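# Remove the cord from a bunch of flowers

## Task

Get the cord off the flowers while keeping the stems from being bent out of shape and the blooms from being squashed.

## Robot and tools

Robot and scene: two arms, left_arm and right_arm, each with a two-finger gripper. The scene frame has its origin at table-top height, halfway between the nominal arm bases, with +x pointing out over the table, +z up and left_arm on the +y side. These names do not match left and right in the images. Calibrated bases: left_arm at (+0.045, +0.310, +0.045) m, right_arm at (-0.006, -0.319, +0.040) m, each turned slightly about z. A two-camera stand is fixed behind the arms. Cameras are cam_high, cam_low, cam_left_wrist and cam_right_wrist, all 672x504. Wrist images may lag while their arm moves. A loose object may sometimes get a brief outside nudge.

Gripper geometry: the fingers point along the gripper's +z axis and open and close along its y axis. end_effector_position is the spot between the pads, about 1 cm short of the fingertips.

Frames: reported positions (metres), quaternions (wxyz), velocities and the Hand target are in the scene frame. Every offset you send is measured along the current Hand target's own axes.

execute_actions(actions, cameras): actions is a list of actions. Each action is a list of up to 15 rows, one row per 1/30 s step. If an action has fewer rows, its last row is held to fill 15 steps. Each row is a single list of 14 numbers in [-1, 1]. The first 7 are left_arm dx, dy, dz, rx, ry, rz, opening; the next 7 are the same for right_arm. Both arms are always included. The six pose numbers are an offset from that arm's Hand target as it was when the action began. Every row counts from that same start point, not from the previous row. A later action or call starts from the updated Hand target, so sending the same offset again moves the arm further. Scale: 1.0 means 0.6 m of travel or 180 degrees. rx, ry and rz form one rotation vector. opening is absolute, not an offset: +1 is fully open (0.094 m) and -1 is shut. Six zeros re-command the present Hand target. A 0 in the opening slot also counts as a command, so resend the current opening to leave a gripper alone. cameras lists the views to return; ["all"] returns all of them. Images come back only if you ask for them or actions is empty. An unknown camera name makes the call invalid.

move(target, speed, blend, opening_speed, grip_force, blocking, cameras): produces a straight-line gripper path for each arm. target is one 14-number row or a list of up to 15 rows. Every row is an offset from the Hand targets at the moment of the call, not from the previous row, and uses the same layout and scale as above. speed is in m/s, from 0.002 to 2.9, default 0.25. Turning is capped at twice that value in rad/s. You can give one value or one per target. blend is in metres and rounds the corners of a list; the default 0 stops at each point. opening_speed is the rate of change of the opening, per second on the -1..+1 scale, at least 0.2. grip_force is the force per finger pad in newtons, 10 to 50 (50 is full). It stays set until you change it, and lower values make the fingers close slowly. blocking=false returns after about 0.5 s while the move keeps running. A whole move is capped at 10 s. Paths do not steer around obstacles or around the other arm. The gripper trails its path and overshoots more when it moves fast. Keep paths away from an arm's own base, because passing near it can flip the shoulder.

The result adds a move: line. done means the arm settled within 10 mm and 2 degrees of its target. Other outcomes are off_target, moving, held (a check blocked it) and fault. limits=paced means the commanded pose was clipped; limits=held means steps were withheld. Being done does not tell you whether anything is being touched.

wait(seconds 0 to 10): lets time pass while arms keep their last command. stop(): brakes a running move, which needs some distance to stop. zoom_image(camera, region=[x0,y0,x1,y1]) gives a closer view of that camera's latest image. Pixels count from the top-left, and the region can be at most 504x504. finished_scene(scene): ends the current scene permanently. The goal must still hold with the robot released. Make no other call after it in the same reply.

Reading results: Hand target is your last command after clipping, and the next offsets start from it. Tool commands shows the present gripper commands. grip_measured uses the opening scale and reads up to about 2.5 mm wide when empty. The last joint value is the opening in metres. Joint torques include gravity and have offsets. Joints 1 to 3 wrap to the opposite sign at ±28 N m. 'Within noise' velocities mean the arm is at rest. Step readings show positions during actions.

Motion quirks: each step limits orientation to 40 degrees from the measured orientation. Friction and gravity can leave a gripper short, low or tilted, especially at long reach. Tiny moves may fail or go the wrong way. After each move, check the pose and correct any tilt. If a gripper stops short, send the missing distance as an offset. Joint limits in rad: waist -2.618 to 3.054, shoulder 0 to 3.142, elbow 0 to 3.142 (straight at 2.901), wrist pitch and yaw ±1.571, wrist roll ±2.094.

Gripping: the fingers follow the commanded reading even after contact. Below the first-touch reading, force rises by about 1 N per 0.001. At about 20 N it jumps to the force limit. For delicate stems and flowers, use a low grip_force and a slow opening_speed, and stop just below the touch reading. To release, command an opening well above grip_measured.

Avoid: arms or grippers bumping or squeezing each other, since the clearance check does not cover grippers. Keep wrist-camera cables from pressing on anything, since cable contact counts as touching. Do not drop or fling anything or let it fall or leave it off the table. Avoid fast impacts and hard pushes. To stop an arm pushing on something, command a target back past the gripper. Motors heat up from holding loads, long reach or straining toward poses they cannot reach. At 75 °C a MOTOR HOT line appears; at 90 °C the arm folds and goes idle; at 100 °C it collapses.

Each tool is called after "Emit:" as a command line: name --argument value for each argument, lists and objects as JSON in quotes; but a table of rows of numbers goes row by row, as --pt "numbers of a row", without its own name.

## Session

Emit:
execute_actions --actions '[]'

Scene clock: 0.00 s.
left_arm: end_effector_position=(+0.4296, +0.3002, +0.1167) grip_measured=+1.000 end_effector_quat_wxyz=(+0.547, +0.005, +0.837, +0.008) | right_arm: end_effector_position=(+0.3940, -0.3607, +0.1270) grip_measured=+1.000 end_effector_quat_wxyz=(+0.551, +0.071, +0.831, +0.004)
Joint positions: left_arm=[-0.033 1.541 0.345 0.782 -0.052 -0.003 0.094] | right_arm=[-0.077 1.539 0.43 0.707 -0.04 0.075 0.094]
Joint velocities: within noise
Joint torques (N m): no reading
Heat: left arm: 45 °C; right arm: 47 °C.
Hand target: left_arm +0.4344, +0.3000, +0.1272; +0.560, +0.004, +0.828, +0.007 | right_arm +0.3983, -0.3612, +0.1373; +0.564, +0.070, +0.823, +0.003
Tool commands: left_gripper/opening=+1.0 right_gripper/opening=+1.0
camera_calibration:
cam_left_wrist: T_world_to_cam=[[-0.00201389, -0.999983, 0.00547309, 0.297372], [-0.751, -0.00210149, -0.660299, 0.43622], [0.6603, -0.00544006, -0.750983, -0.112349], [0, 0, 0, 1]] pos_world=[0.402384, 0.297672, 0.202036]
cam_right_wrist: T_world_to_cam=[[-0.126819, -0.9895, -0.0693305, -0.302266], [-0.72652, 0.140246, -0.672681, 0.461879], [0.675341, -0.0349384, -0.736678, -0.0935771], [0, 0, 0, 1]] pos_world=[0.360428, -0.367138, 0.220805]

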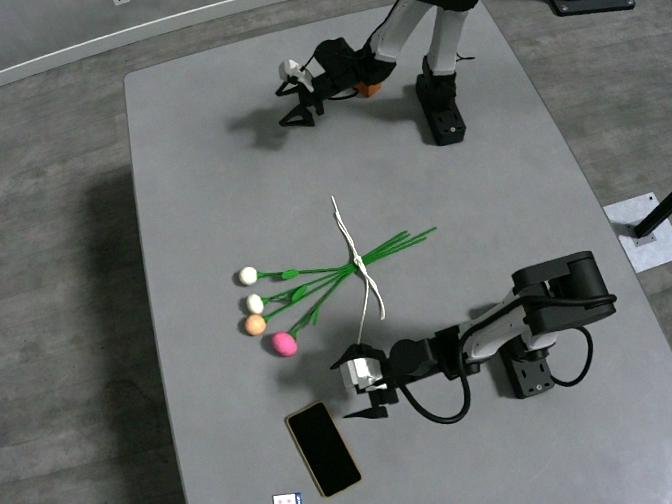

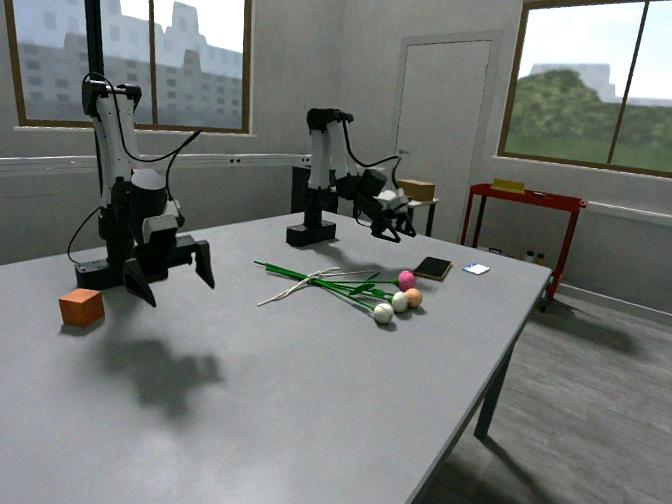

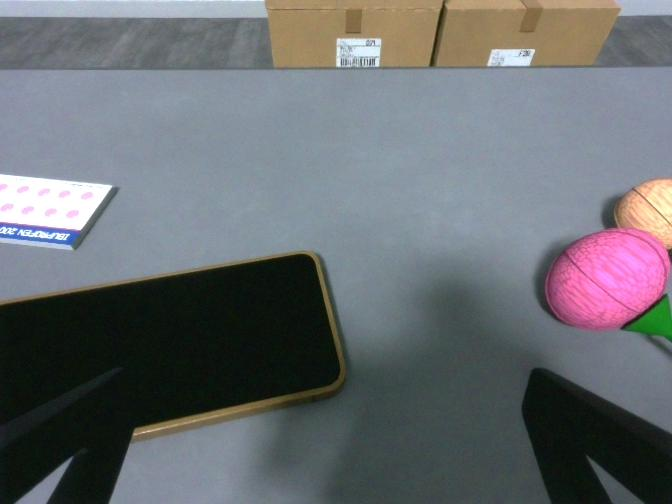

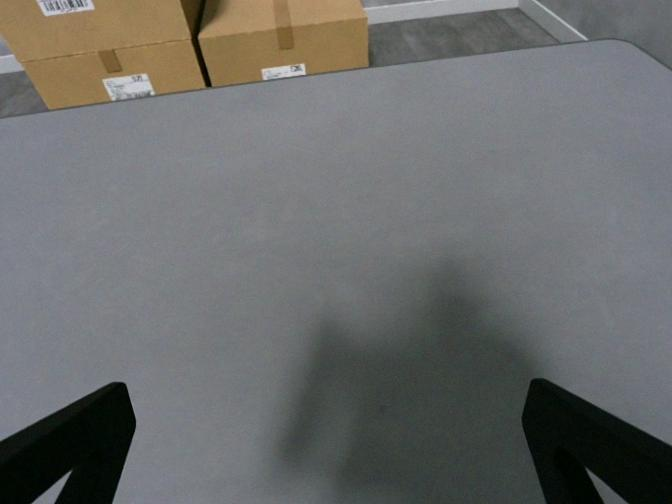

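Emit:
zoom_image --camera "cam_high" --region '[230, 180, 450, 360]'

Emit:
zoom_image --camera "cam_low" --region '[240, 240, 440, 340]'

Scaled by 2.291 from the camera's 672x504 image, which has a finer 960x720 frame.

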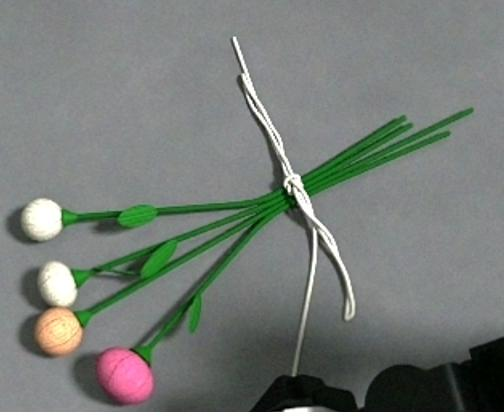

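Scaled by 2.520 from the camera's 672x504 image, which has a finer 960x720 frame.

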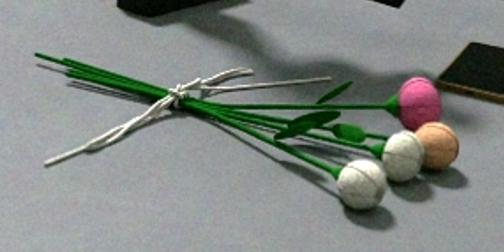

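Emit:
move --target '[0.014,-0.1,-0.138,-0.294,0.294,-0.435,0,0.109,0.364,-0.16,0.292,0.289,0.387,0]' --speed 0.5 --cameras '["all"]'

Scene clock: 41.40 s.
left_arm: end_effector_position=(+0.3487, +0.2414, +0.1443) grip_measured=+0.002 end_effector_quat_wxyz=(-0.008, +0.702, -0.712, -0.014) | right_arm: end_effector_position=(+0.3073, -0.1359, +0.1243) grip_measured=+0.003 end_effector_quat_wxyz=(+0.003, +0.703, +0.712, -0.008)
Joint positions: left_arm=[-0.222 1.738 1.392 -1.239 -0.028 -1.794 0.047] | right_arm=[0.577 1.942 1.595 -1.238 0.01 2.09 0.047]
Joint torques (N m): left_arm=[0.61 -5.26 8.23 0.13 0.18 -0.04] | right_arm=[0.53 -10.1 7.06 0.15 -0.13 0.14]
Heat: left arm: 48 °C; right arm: 48 °C.
Hand target: left_arm +0.3545, +0.2396, +0.1492; -0.006, +0.708, -0.706, -0.006 | right_arm +0.3103, -0.1302, +0.1299; +0.000, +0.706, +0.708, +0.000
Off the commanded pose: left_arm 0.008 m, 1 deg | right_arm 0.009 m, 1 deg.
move: done
camera_calibration:
cam_left_wrist: T_world_to_cam=[[0.99997, 0.00629563, 0.00451294, -0.353985], [0.00401004, -0.919202, 0.393765, 0.199721], [0.00662731, -0.393735, -0.9192, 0.307465], [0, 0, 0, 1]] pos_world=[0.351136, 0.306872, 0.205576]
cam_right_wrist: T_world_to_cam=[[-0.999463, -0.0210587, 0.0251109, 0.297137], [-0.00929479, 0.916907, 0.398993, 0.117452], [-0.0314267, 0.398545, -0.91661, 0.26932], [0, 0, 0, 1]] pos_world=[0.306533, -0.208772, 0.192537]

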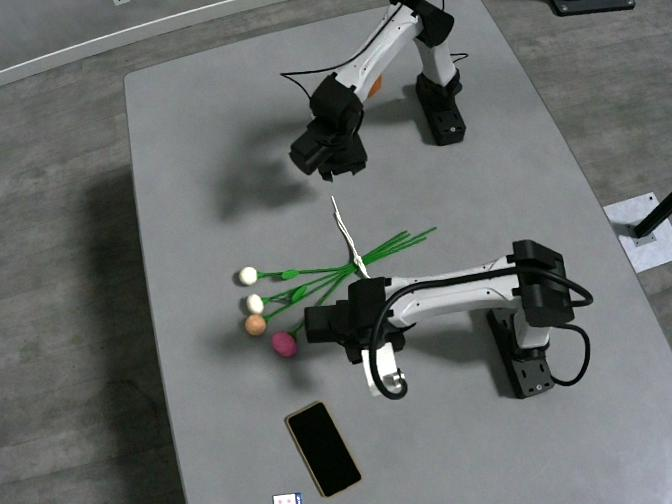

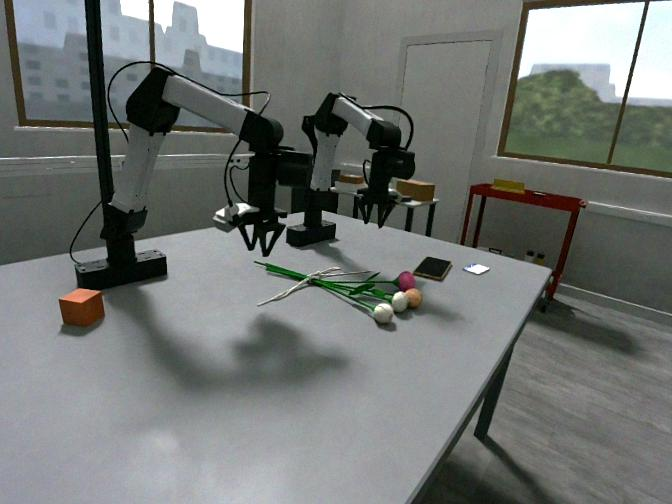

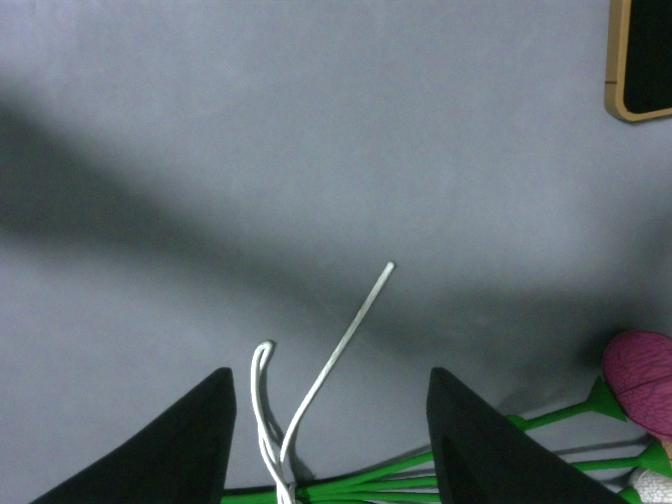

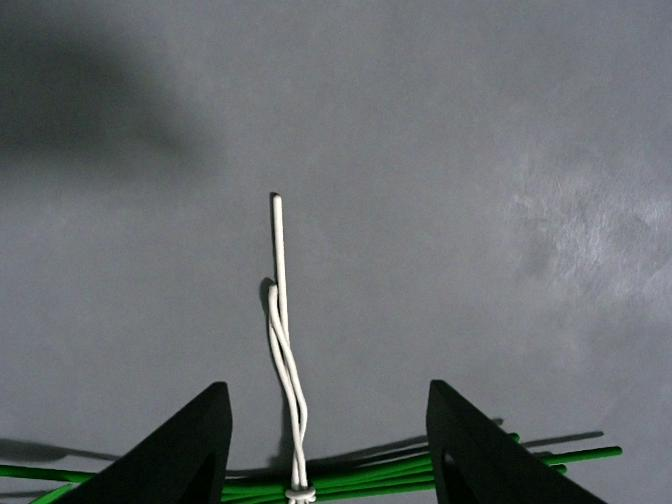

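Emit:
move --target '[0.078,-0.0325,0.19,0,0,0,0,-0.008,0.0245,0.158,0,0,0,0]' --cameras '["cam_left_wrist","cam_right_wrist"]'

Scene clock: 57.53 s.
left_arm: end_effector_position=(+0.3726, +0.1978, +0.0351) grip_measured=+0.002 end_effector_quat_wxyz=(-0.007, +0.705, -0.709, -0.011) | right_arm: end_effector_position=(+0.3220, -0.1359, +0.0346) grip_measured=+0.003 end_effector_quat_wxyz=(+0.002, +0.708, +0.707, -0.008)
Joint positions: left_arm=[-0.325 1.985 1.261 -0.861 -0.022 -1.906 0.047] | right_arm=[0.557 2.078 1.426 -0.932 0.009 2.084 0.047]
Joint torques (N m): left_arm=[-0.17 -7.08 5 0.32 0.12 -0.02] | right_arm=[-0.35 -11.71 4.4 0.43 -0.12 -0.11]
Heat: left arm: 48 °C; right arm: 49 °C.
Hand target: left_arm +0.3741, +0.1947, +0.0345; -0.006, +0.708, -0.706, -0.006 | right_arm +0.3251, -0.1351, +0.0352; +0.000, +0.706, +0.708, +0.000
Off the commanded pose: left_arm 0.003 m, 1 deg | right_arm 0.003 m, 1 deg.
move: done
camera_calibration:
cam_left_wrist: T_world_to_cam=[[0.99986, 0.0151464, 0.00713642, -0.378999], [0.0110495, -0.917134, 0.398425, 0.199202], [0.0125798, -0.39829, -0.917173, 0.188357], [0, 0, 0, 1]] pos_world=[0.374375, 0.263456, 0.0960938]
cam_right_wrist: T_world_to_cam=[[-0.99963, -0.00695546, 0.0262774, 0.315944], [0.00411945, 0.916778, 0.399375, 0.149126], [-0.0268684, 0.399336, -0.916411, 0.186158], [0, 0, 0, 1]] pos_world=[0.320215, -0.208857, 0.102738]
Images, in order (width x height): cam_left_wrist 672x504, cam_right_wrist 672x504.

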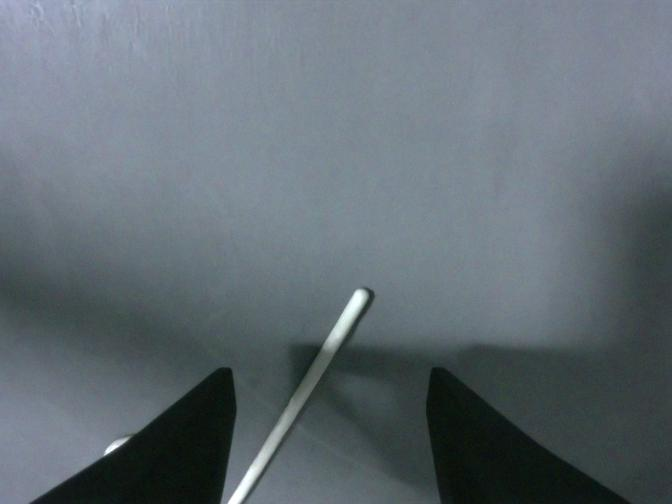

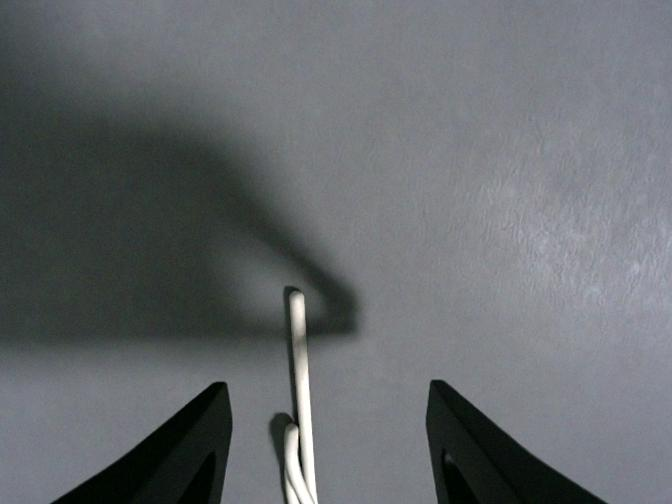

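Emit:
move --pt "0.02 0.01 0.039 0 0 0 0 0.005 0.012 0.04 0 0 0 0" --pt "0.02 0.01 0.039 0 0 0 -1 0.005 0.012 0.04 0 0 0 -1" --speed 0.12 --opening_speed 0.8 --cameras '["all"]'

Scene clock: 69.37 s.
left_arm: end_effector_position=(+0.3729, +0.1847, +0.0177) grip_measured=-0.953 end_effector_quat_wxyz=(-0.012, +0.707, -0.707, +0.001) | right_arm: end_effector_position=(+0.3296, -0.1317, +0.0121) grip_measured=-0.959 end_effector_quat_wxyz=(+0.003, +0.707, +0.708, -0.006)
Joint positions: left_arm=[-0.36 2.013 1.223 -0.77 -0.022 -1.945 0.002] | right_arm=[0.557 2.14 1.426 -0.865 0.009 2.082 0.002]
Joint torques (N m): left_arm=[-0.43 -6.23 4.05 0.32 0.13 0.01] | right_arm=[-0.51 -11.66 4.23 0.41 -0.11 -0.11]
Heat: left arm: 49 °C; right arm: 51 °C.
Hand target: left_arm +0.3682, +0.1830, +0.0110; -0.006, +0.708, -0.706, -0.005 | right_arm +0.3323, -0.1321, +0.0111; +0.000, +0.706, +0.708, +0.000
Off the commanded pose: left_arm 0.008 m, 1 deg | right_arm 0.003 m, 1 deg.
move: done
camera_calibration:
cam_left_wrist: T_world_to_cam=[[0.999336, 0.0190786, 0.0310424, -0.379868], [0.00480364, -0.913506, 0.406796, 0.195765], [0.0361186, -0.406377, -0.912991, 0.159796], [0, 0, 0, 1]] pos_world=[0.372904, 0.251017, 0.0780477]
cam_right_wrist: T_world_to_cam=[[-0.99972, -0.00966085, 0.0215951, 0.323911], [-0.000171641, 0.915758, 0.401731, 0.15538], [-0.0236569, 0.401615, -0.915503, 0.163348], [0, 0, 0, 1]] pos_world=[0.327711, -0.204764, 0.0801292]

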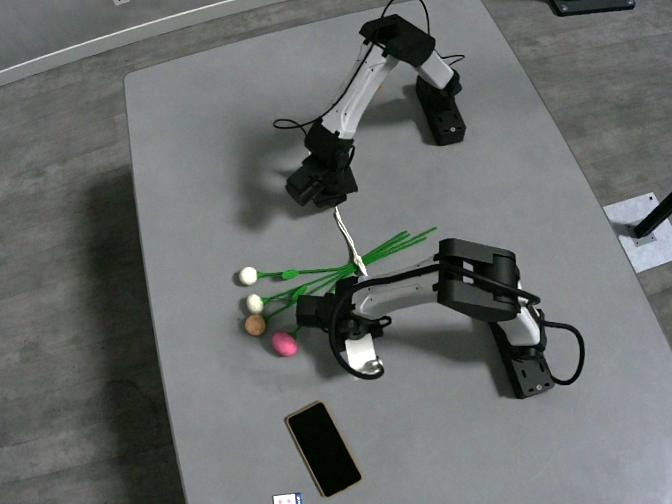

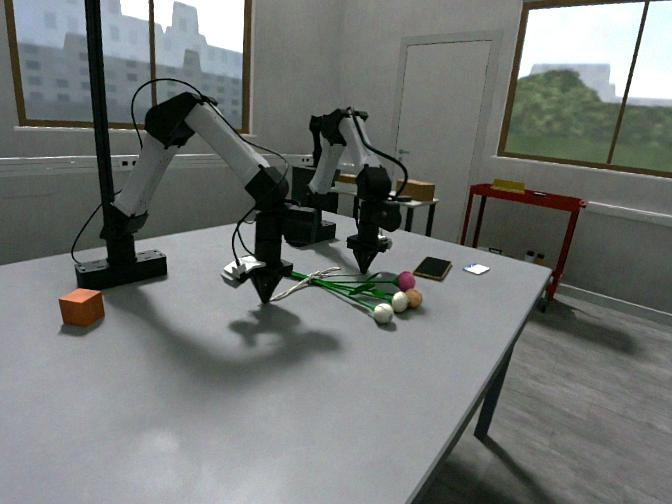

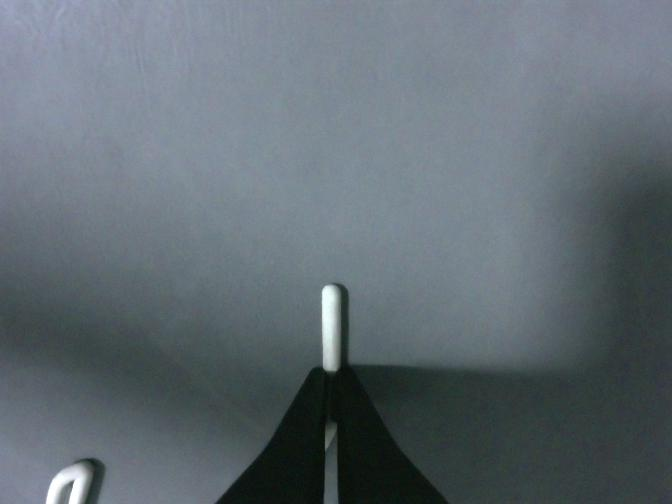

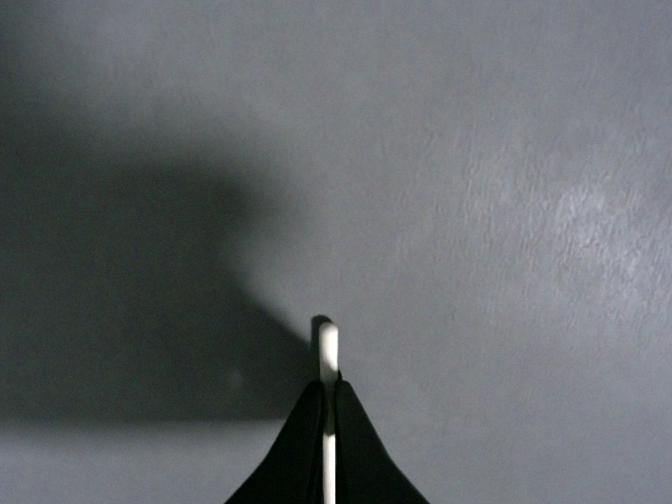

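Emit:
move --target '[-0.2,0.03,-0.04,0,0,0,-1,-0.2,0,-0.04,0,0,0,-1]' --speed 0.08 --cameras '["all"]'

Scene clock: 77.93 s.
left_arm: end_effector_position=(+0.3485, +0.2995, +0.0259) grip_measured=-0.955 end_effector_quat_wxyz=(+0.008, +0.709, -0.705, -0.012) | right_arm: end_effector_position=(+0.3321, -0.2499, +0.0245) grip_measured=-0.962 end_effector_quat_wxyz=(-0.008, +0.709, +0.705, -0.007)
Joint positions: left_arm=[-0.021 1.873 1.059 -0.785 -0.005 -1.611 0.002] | right_arm=[0.242 1.998 1.257 -0.852 -0.006 1.773 0.002]
Joint torques (N m): left_arm=[0.38 -9.32 4.23 0.12 -0.04 0.19] | right_arm=[-0.16 -14.22 3.84 0.17 0.03 -0.11]
Heat: left arm: 50 °C; right arm: 53 °C.
Hand target: left_arm +0.3498, +0.3025, +0.0368; -0.006, +0.708, -0.706, -0.006 | right_arm +0.3325, -0.2521, +0.0352; +0.000, +0.706, +0.708, +0.000
Off the commanded pose: left_arm 0.011 m, 2 deg | right_arm 0.011 m, 1 deg.
move: off_target (left_arm, right_arm)
camera_calibration:
cam_left_wrist: T_world_to_cam=[[0.999569, 0.0250153, -0.0153595, -0.358601], [0.0291395, -0.908771, 0.416276, 0.287248], [-0.00354502, -0.416544, -0.909108, 0.23156], [0, 0, 0, 1]] pos_world=[0.350897, 0.366469, 0.0854308]
cam_right_wrist: T_world_to_cam=[[-0.999196, -0.0037782, 0.0399081, 0.32579], [0.0130893, 0.91023, 0.413896, 0.252589], [-0.0378894, 0.414086, -0.909449, 0.229895], [0, 0, 0, 1]] pos_world=[0.330933, -0.323879, 0.0915306]

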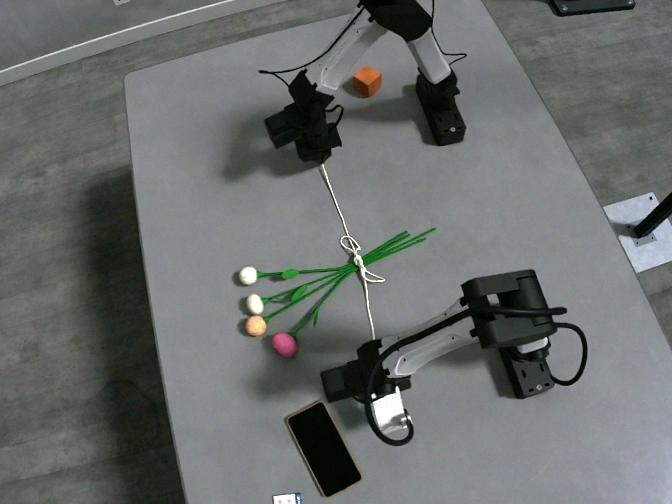

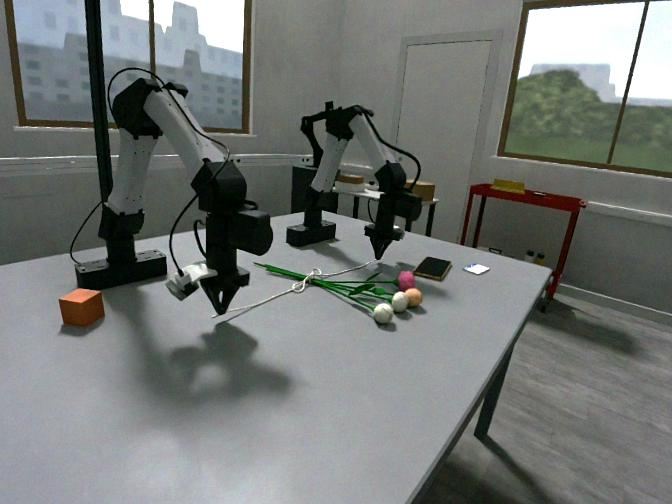

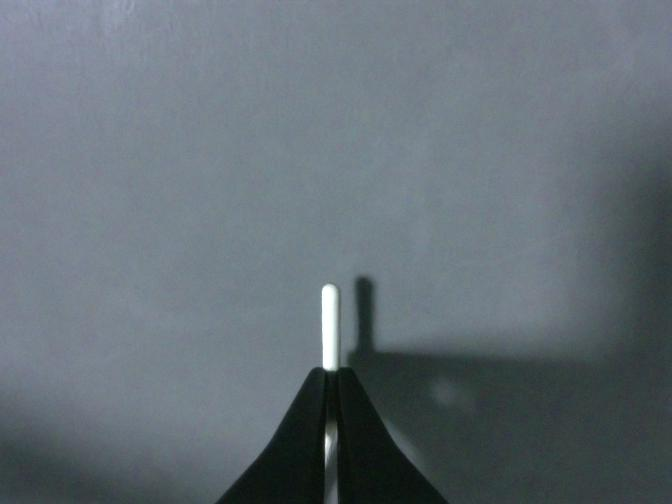

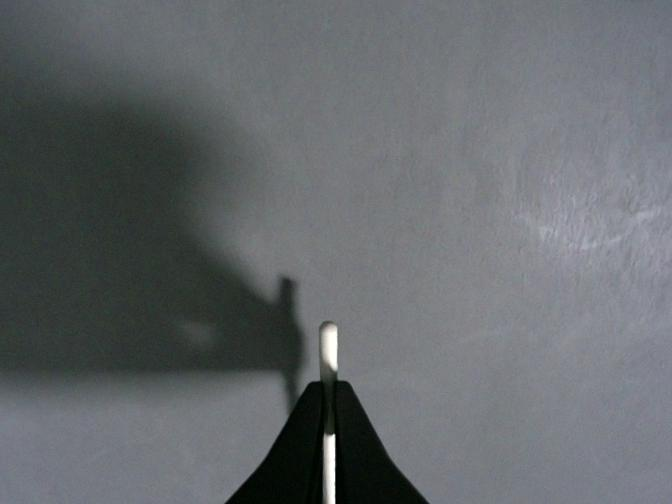

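Emit:
move --target '[-0.14,0.01,0,0,0,0,-1,-0.14,0,0,0,0,0,-1]' --speed 0.08 --cameras '["cam_high","cam_low"]'

Emit:
zoom_image --camera "cam_high" --region '[230, 130, 450, 360]'

Scene clock: 88.43 s.
left_arm: end_effector_position=(+0.3365, +0.3819, +0.0259) grip_measured=-0.955 end_effector_quat_wxyz=(+0.013, +0.709, -0.705, -0.011) | right_arm: end_effector_position=(+0.3298, -0.3339, +0.0245) grip_measured=-0.962 end_effector_quat_wxyz=(-0.013, +0.709, +0.705, -0.009)
Joint positions: left_arm=[0.255 1.868 1.051 -0.789 -0.005 -1.336 0.002] | right_arm=[-0.003 1.977 1.226 -0.852 -0.005 1.528 0.002]
Joint torques (N m): left_arm=[0.4 -8.5 6.05 0.13 -0.04 0.17] | right_arm=[-0.05 -13.93 4.05 0.25 0.02 -0.11]
Heat: left arm: 53 °C; right arm: 53 °C.
Hand target: left_arm +0.3436, +0.3865, +0.0381; -0.006, +0.708, -0.706, -0.006 | right_arm +0.3327, -0.3360, +0.0353; +0.000, +0.706, +0.708, +0.000
Off the commanded pose: left_arm 0.015 m, 2 deg | right_arm 0.011 m, 2 deg.
move: off_target (left_arm, right_arm)
Images, in order (width x height): cam_high 672x504, cam_low 672x504.

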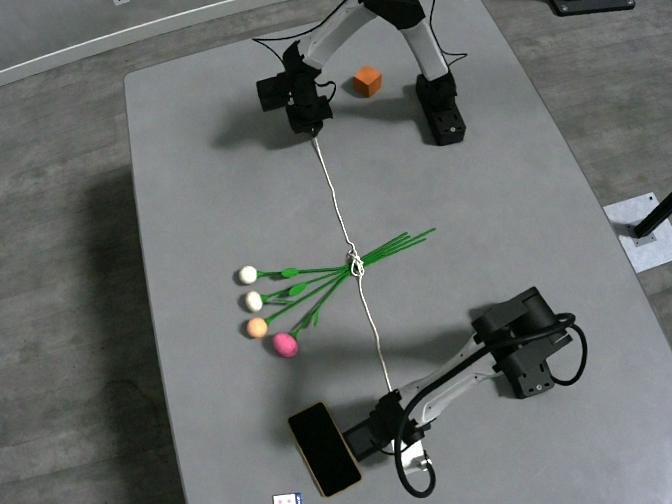

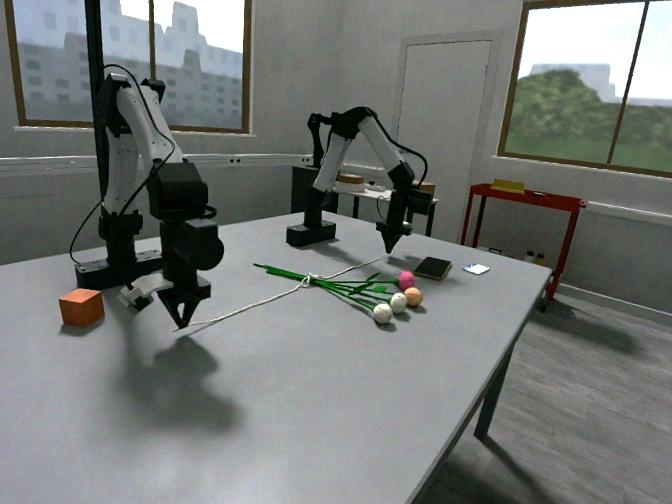

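Scaled by 2.191 from the camera's 672x504 image, which has a finer 960x720 frame.

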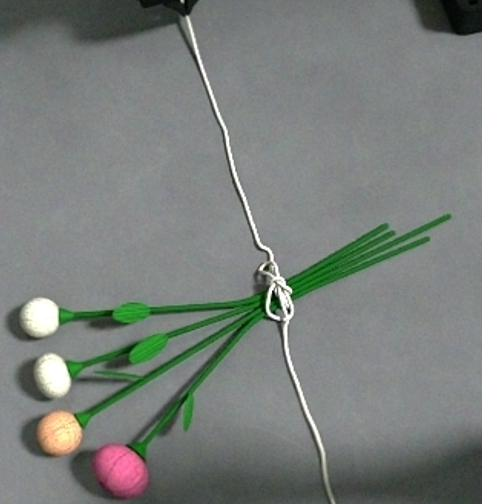

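Emit:
move --target '[-0.09,0,0,0,0,0,-1,-0.09,0,0,0,0,0,-1]' --speed 0.05 --cameras '["cam_high","cam_low"]'

Emit:
zoom_image --camera "cam_high" --region '[230, 130, 450, 360]'

Scene clock: 94.50 s.
left_arm: end_effector_position=(+0.3377, +0.4348, +0.0357) grip_measured=-0.955 end_effector_quat_wxyz=(+0.001, +0.709, -0.705, -0.003) | right_arm: end_effector_position=(+0.3243, -0.3857, +0.0253) grip_measured=-0.962 end_effector_quat_wxyz=(-0.014, +0.709, +0.705, -0.006)
Joint positions: left_arm=[0.416 1.883 1.118 -0.811 -0.005 -1.174 0.002] | right_arm=[-0.158 1.977 1.23 -0.854 -0.005 1.373 0.002]
Joint torques (N m): left_arm=[0.5 -5.78 7.34 0.24 -0.03 0.16] | right_arm=[-0.23 -11.64 6.3 0.17 0.03 -0.11]
Heat: left arm: 53 °C; right arm: 54 °C.
Hand target: left_arm +0.3436, +0.4405, +0.0391; -0.006, +0.708, -0.706, -0.005 | right_arm +0.3329, -0.3901, +0.0353; +0.000, +0.706, +0.708, +0.000
Off the commanded pose: left_arm 0.009 m, 1 deg | right_arm 0.014 m, 2 deg.
move: off_target (right_arm)
Images, in order (width x height): cam_high 672x504, cam_low 672x504.

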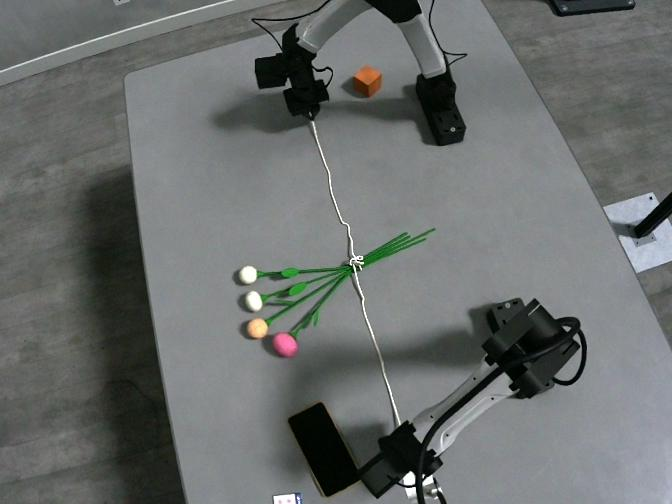

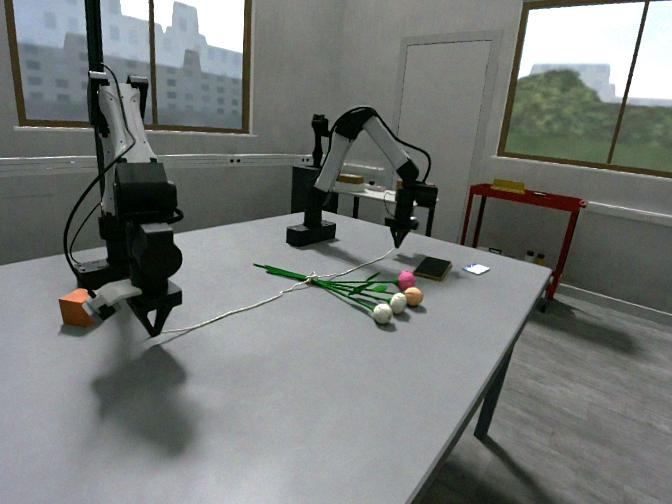

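Scaled by 2.191 from the camera's 672x504 image, which has a finer 960x720 frame.

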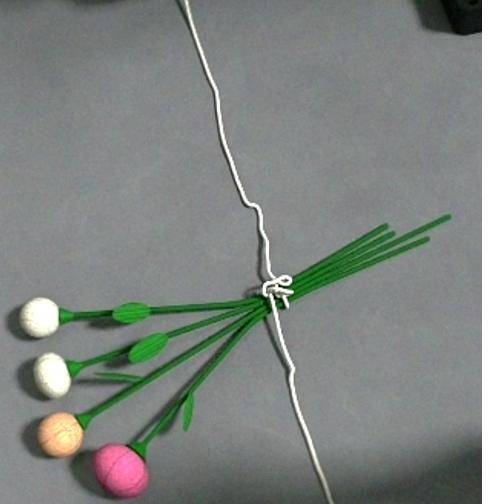

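Emit:
move --target '[-0.045,0,0,0,0,0,-1,-0.045,0,0,0,0,0,-1]' --speed 0.05 --cameras '["cam_high","cam_low"]'

Emit:
zoom_image --camera "cam_high" --region '[310, 220, 410, 310]'

Emit:
zoom_image --camera "cam_low" --region '[240, 240, 440, 340]'

Scene clock: 102.07 s.
left_arm: end_effector_position=(+0.3384, +0.4615, +0.0364) grip_measured=-0.955 end_effector_quat_wxyz=(+0.000, +0.709, -0.705, -0.003) | right_arm: end_effector_position=(+0.3270, -0.4127, +0.0310) grip_measured=-0.962 end_effector_quat_wxyz=(-0.006, +0.709, +0.706, -0.001)
Joint positions: left_arm=[0.49 1.92 1.173 -0.826 -0.005 -1.1 0.002] | right_arm=[-0.233 1.982 1.263 -0.864 -0.005 1.298 0.002]
Joint torques (N m): left_arm=[0.51 -6.08 7.41 0.23 -0.02 0.2] | right_arm=[-0.27 -10.02 6.37 0.22 0.03 -0.13]
Heat: left arm: 52 °C; right arm: 54 °C.
Hand target: left_arm +0.3436, +0.4675, +0.0395; -0.006, +0.708, -0.706, -0.005 | right_arm +0.3330, -0.4170, +0.0354; +0.000, +0.706, +0.708, +0.000
Off the commanded pose: left_arm 0.009 m, 1 deg | right_arm 0.009 m, 1 deg.
move: done
Images, in order (width x height): cam_high 672x504, cam_low 672x504.

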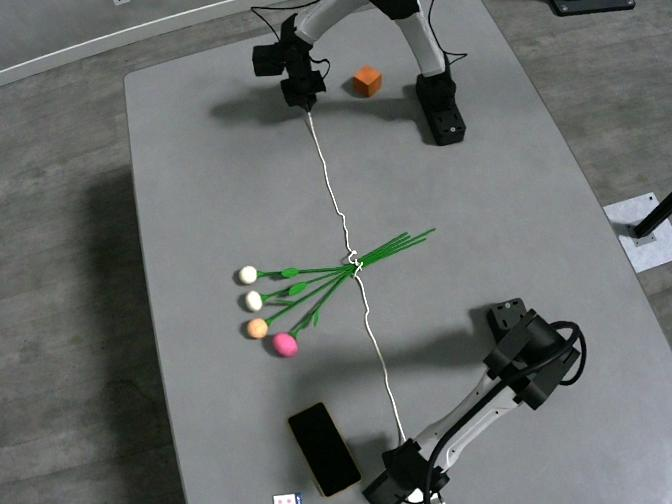

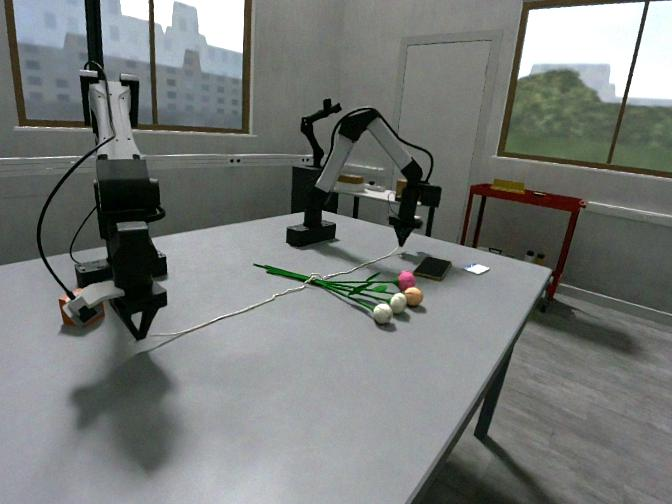

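Scaled by 5.040 from the camera's 672x504 image, which has a finer 960x720 frame.

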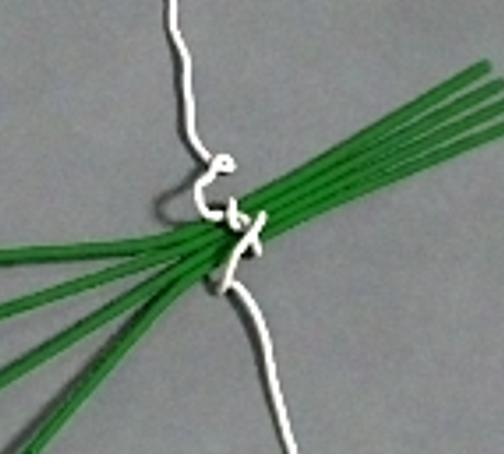

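Scaled by 2.520 from the camera's 672x504 image, which has a finer 960x720 frame.

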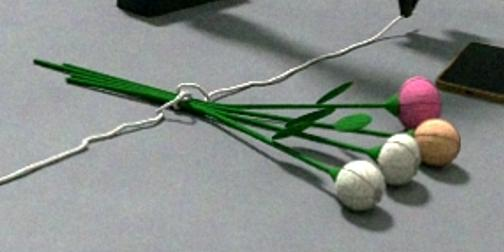

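Emit:
move --pt "0.02 0 0.045 0 0 0 -1 0 0 0 0 0 0 -1" --pt "0.02 0 0.045 0 0 0 -0.5 0 0 0 0 0 0 -1" --pt "-0.02 0 -0.15 0 0 0 -0.5 0 0 0 0 0 0 -1" --pt "-0.02 0 -0.15 0 0 0 -0.5 -0.22 0.0 -0.05 0 0 0 -1" --speed '[0.1,0.1,0.2,0.08]' --cameras '["cam_high","cam_low"]'

Emit:
zoom_image --camera "cam_high" --region '[310, 220, 410, 310]'

Scene clock: 122.33 s.
left_arm: end_effector_position=(+0.3391, +0.4722, +0.1134) grip_measured=-0.502 end_effector_quat_wxyz=(+0.018, +0.708, -0.705, -0.008) | right_arm: end_effector_position=(+0.3289, -0.5431, +0.0601) grip_measured=-0.962 end_effector_quat_wxyz=(-0.008, +0.709, +0.705, +0.001)
Joint positions: left_arm=[0.517 1.872 1.434 -1.172 -0.006 -1.073 0.023] | right_arm=[-0.547 2.148 1.641 -1.08 -0.005 0.984 0.002]
Joint torques (N m): left_arm=[0.53 -9.25 7.71 0.12 0 0.15] | right_arm=[-0.21 -11.97 7.01 0.24 0.02 -0.12]
Heat: left arm: 52 °C; right arm: 53 °C.
Hand target: left_arm +0.3435, +0.4781, +0.1297; -0.006, +0.708, -0.706, -0.005 | right_arm +0.3333, -0.5489, +0.0654; +0.000, +0.706, +0.708, +0.000
Off the commanded pose: left_arm 0.018 m, 3 deg | right_arm 0.009 m, 1 deg.
move: off_target (left_arm)
Images, in order (width x height): cam_high 672x504, cam_low 672x504.

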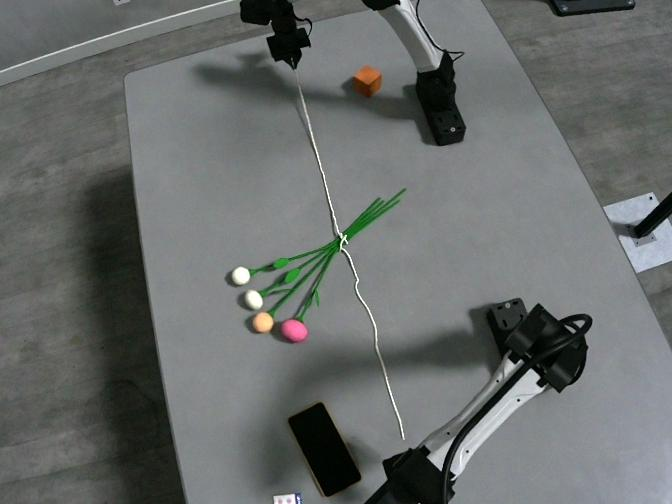

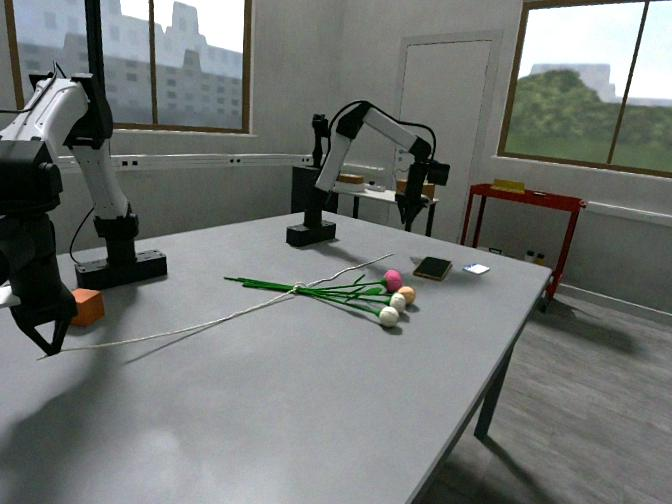

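Scaled by 5.040 from the camera's 672x504 image, which has a finer 960x720 frame.

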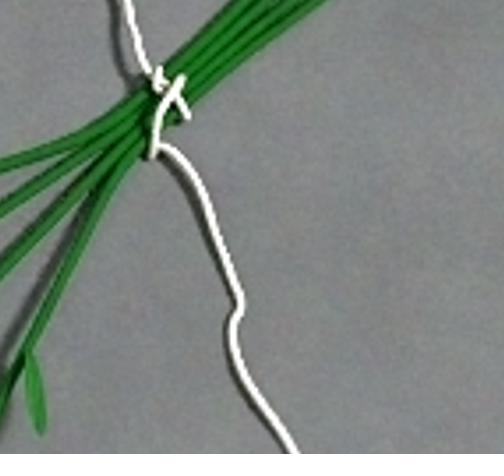

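Emit:
move --target '[0.833,0.084,0.017,0,0,0.344,0,0.04,0,0,0,0,0,-1]' --speed 0.4 --cameras '["cam_high","cam_left_wrist"]'

Scene clock: 142.77 s.
left_arm: end_effector_position=(+0.2887, -0.0186, +0.1072) grip_measured=-0.002 end_effector_quat_wxyz=(-0.001, -0.242, +0.970, +0.013) | right_arm: end_effector_position=(+0.3272, -0.5236, +0.0501) grip_measured=-0.962 end_effector_quat_wxyz=(-0.026, +0.704, +0.710, -0.004)
Joint positions: left_arm=[-0.921 2.147 1.807 -1.256 -0.008 -1.424 0.047] | right_arm=[-0.508 2.148 1.599 -1.074 -0.005 1.009 0.002]
Joint torques (N m): left_arm=[0.64 -8.16 8.23 0.14 0.05 0.11] | right_arm=[0.7 -16.75 4.23 0.4 0.01 0.16]
Heat: left arm: 54 °C; right arm: 55 °C.
Hand target: left_arm +0.2942, -0.0216, +0.1113; +0.002, -0.244, +0.970, +0.008 | right_arm +0.3332, -0.5251, +0.0654; +0.000, +0.706, +0.708, +0.000
Off the commanded pose: left_arm 0.008 m, 1 deg | right_arm 0.016 m, 3 deg.
move: off_target (right_arm)
camera_calibration:
cam_left_wrist: T_world_to_cam=[[0.486869, -0.873378, -0.0130615, -0.158526], [-0.791109, -0.447248, 0.417272, 0.211367], [-0.370278, -0.192824, -0.908688, 0.28272], [0, 0, 0, 1]] pos_world=[0.34908, 0.0105957, 0.166636]
Images, in order (width x height): cam_high 672x504, cam_left_wrist 672x504.

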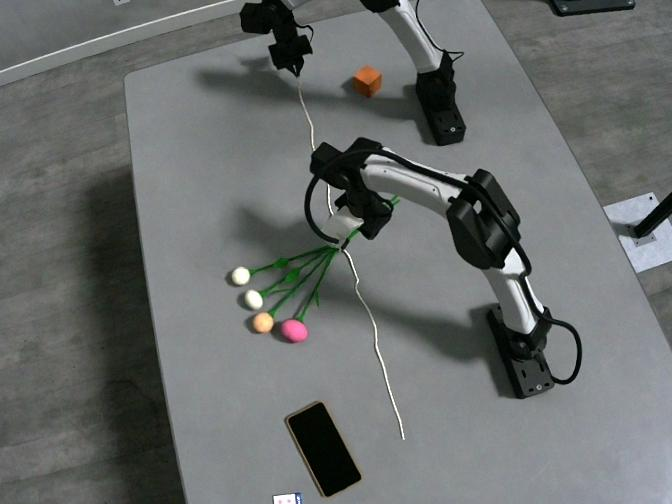

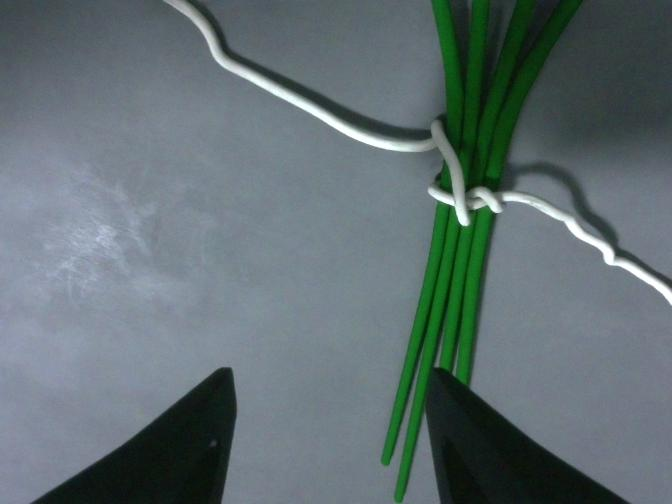

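Emit:
move --target '[0.059,-0.085,0.119,0,0,0,0,0,0,0,0,0,0,-1]' --cameras '["cam_left_wrist"]'

Scene clock: 156.13 s.
left_arm: end_effector_position=(+0.2809, -0.0739, +0.0337) grip_measured=-0.002 end_effector_quat_wxyz=(-0.003, -0.237, +0.971, +0.023) | right_arm: end_effector_position=(+0.3272, -0.5236, +0.0501) grip_measured=-0.962 end_effector_quat_wxyz=(-0.026, +0.704, +0.710, -0.004)
Joint positions: left_arm=[-1.008 2.404 1.945 -1.158 -0.008 -1.503 0.047] | right_arm=[-0.508 2.148 1.599 -1.074 -0.005 1.009 0.002]
Joint torques (N m): left_arm=[0.34 -9.95 7.9 0.25 0.07 -0.02] | right_arm=[0.68 -16.8 4.25 0.4 0.02 0.15]
Heat: left arm: 54 °C; right arm: 59 °C.
Hand target: left_arm +0.2872, -0.0822, +0.0391; +0.002, -0.244, +0.970, +0.008 | right_arm +0.3332, -0.5251, +0.0654; +0.000, +0.706, +0.708, +0.000
Off the commanded pose: left_arm 0.012 m, 2 deg | right_arm 0.016 m, 3 deg.
move: off_target (left_arm, right_arm)
camera_calibration:
cam_left_wrist: T_world_to_cam=[[0.479295, -0.876984, -0.034285, -0.201416], [-0.790962, -0.448551, 0.416151, 0.210921], [-0.380336, -0.172341, -0.908649, 0.206785], [0, 0, 0, 1]] pos_world=[0.342016, -0.0463924, 0.0932145]
Images, in order (width x height): cam_left_wrist 672x504.

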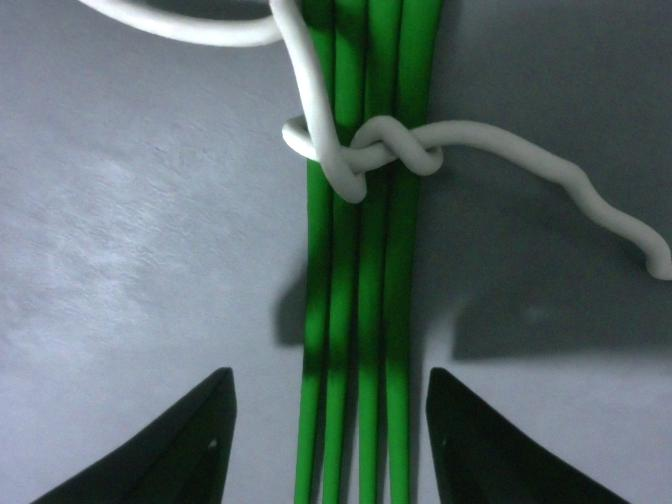

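Emit:
move --pt "0 -0.011 0.037 0 0 0 0 0 0 0 0 0 0 -1" --pt "0 -0.011 0.037 0 0 0 -0.46 0 0 0 0 0 0 -1" --speed 0.1 --opening_speed 0.4 --grip_force '[15,50]' --cameras '["cam_left_wrist"]'

Scene clock: 174.00 s.
left_arm: end_effector_position=(+0.2868, -0.0838, +0.0215) grip_measured=-0.458 end_effector_quat_wxyz=(+0.001, -0.238, +0.971, +0.009) | right_arm: end_effector_position=(+0.3272, -0.5236, +0.0501) grip_measured=-0.962 end_effector_quat_wxyz=(-0.026, +0.704, +0.710, -0.004)
Joint positions: left_arm=[-1.008 2.436 1.955 -1.106 -0.008 -1.504 0.025] | right_arm=[-0.508 2.148 1.599 -1.074 -0.005 1.009 0.002]
Joint torques (N m): left_arm=[0.29 -8.64 7.41 0.27 0.05 0] | right_arm=[0.69 -16.75 4.25 0.41 0.01 0.15]
Heat: left arm: 55 °C; right arm: 62 °C.
Hand target: left_arm +0.2902, -0.0876, +0.0167; +0.002, -0.244, +0.970, +0.008 | right_arm +0.3332, -0.5251, +0.0654; +0.000, +0.706, +0.708, +0.000
Off the commanded pose: left_arm 0.007 m, 1 deg | right_arm 0.016 m, 3 deg.
grip_force (N): 15, 50
move: off_target (right_arm)
camera_calibration:
cam_left_wrist: T_world_to_cam=[[0.480937, -0.876739, -0.00529161, -0.214385], [-0.796434, -0.439393, 0.415484, 0.218726], [-0.366596, -0.195607, -0.909585, 0.19036], [0, 0, 0, 1]] pos_world=[0.347091, -0.0546175, 0.0811375]
Images, in order (width x height): cam_left_wrist 672x504.

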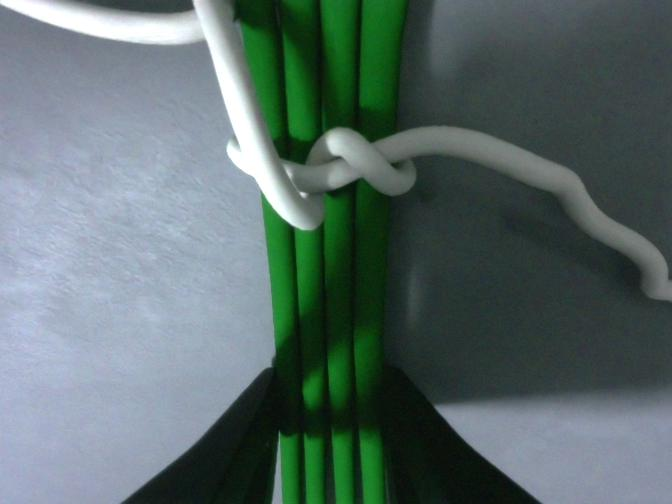

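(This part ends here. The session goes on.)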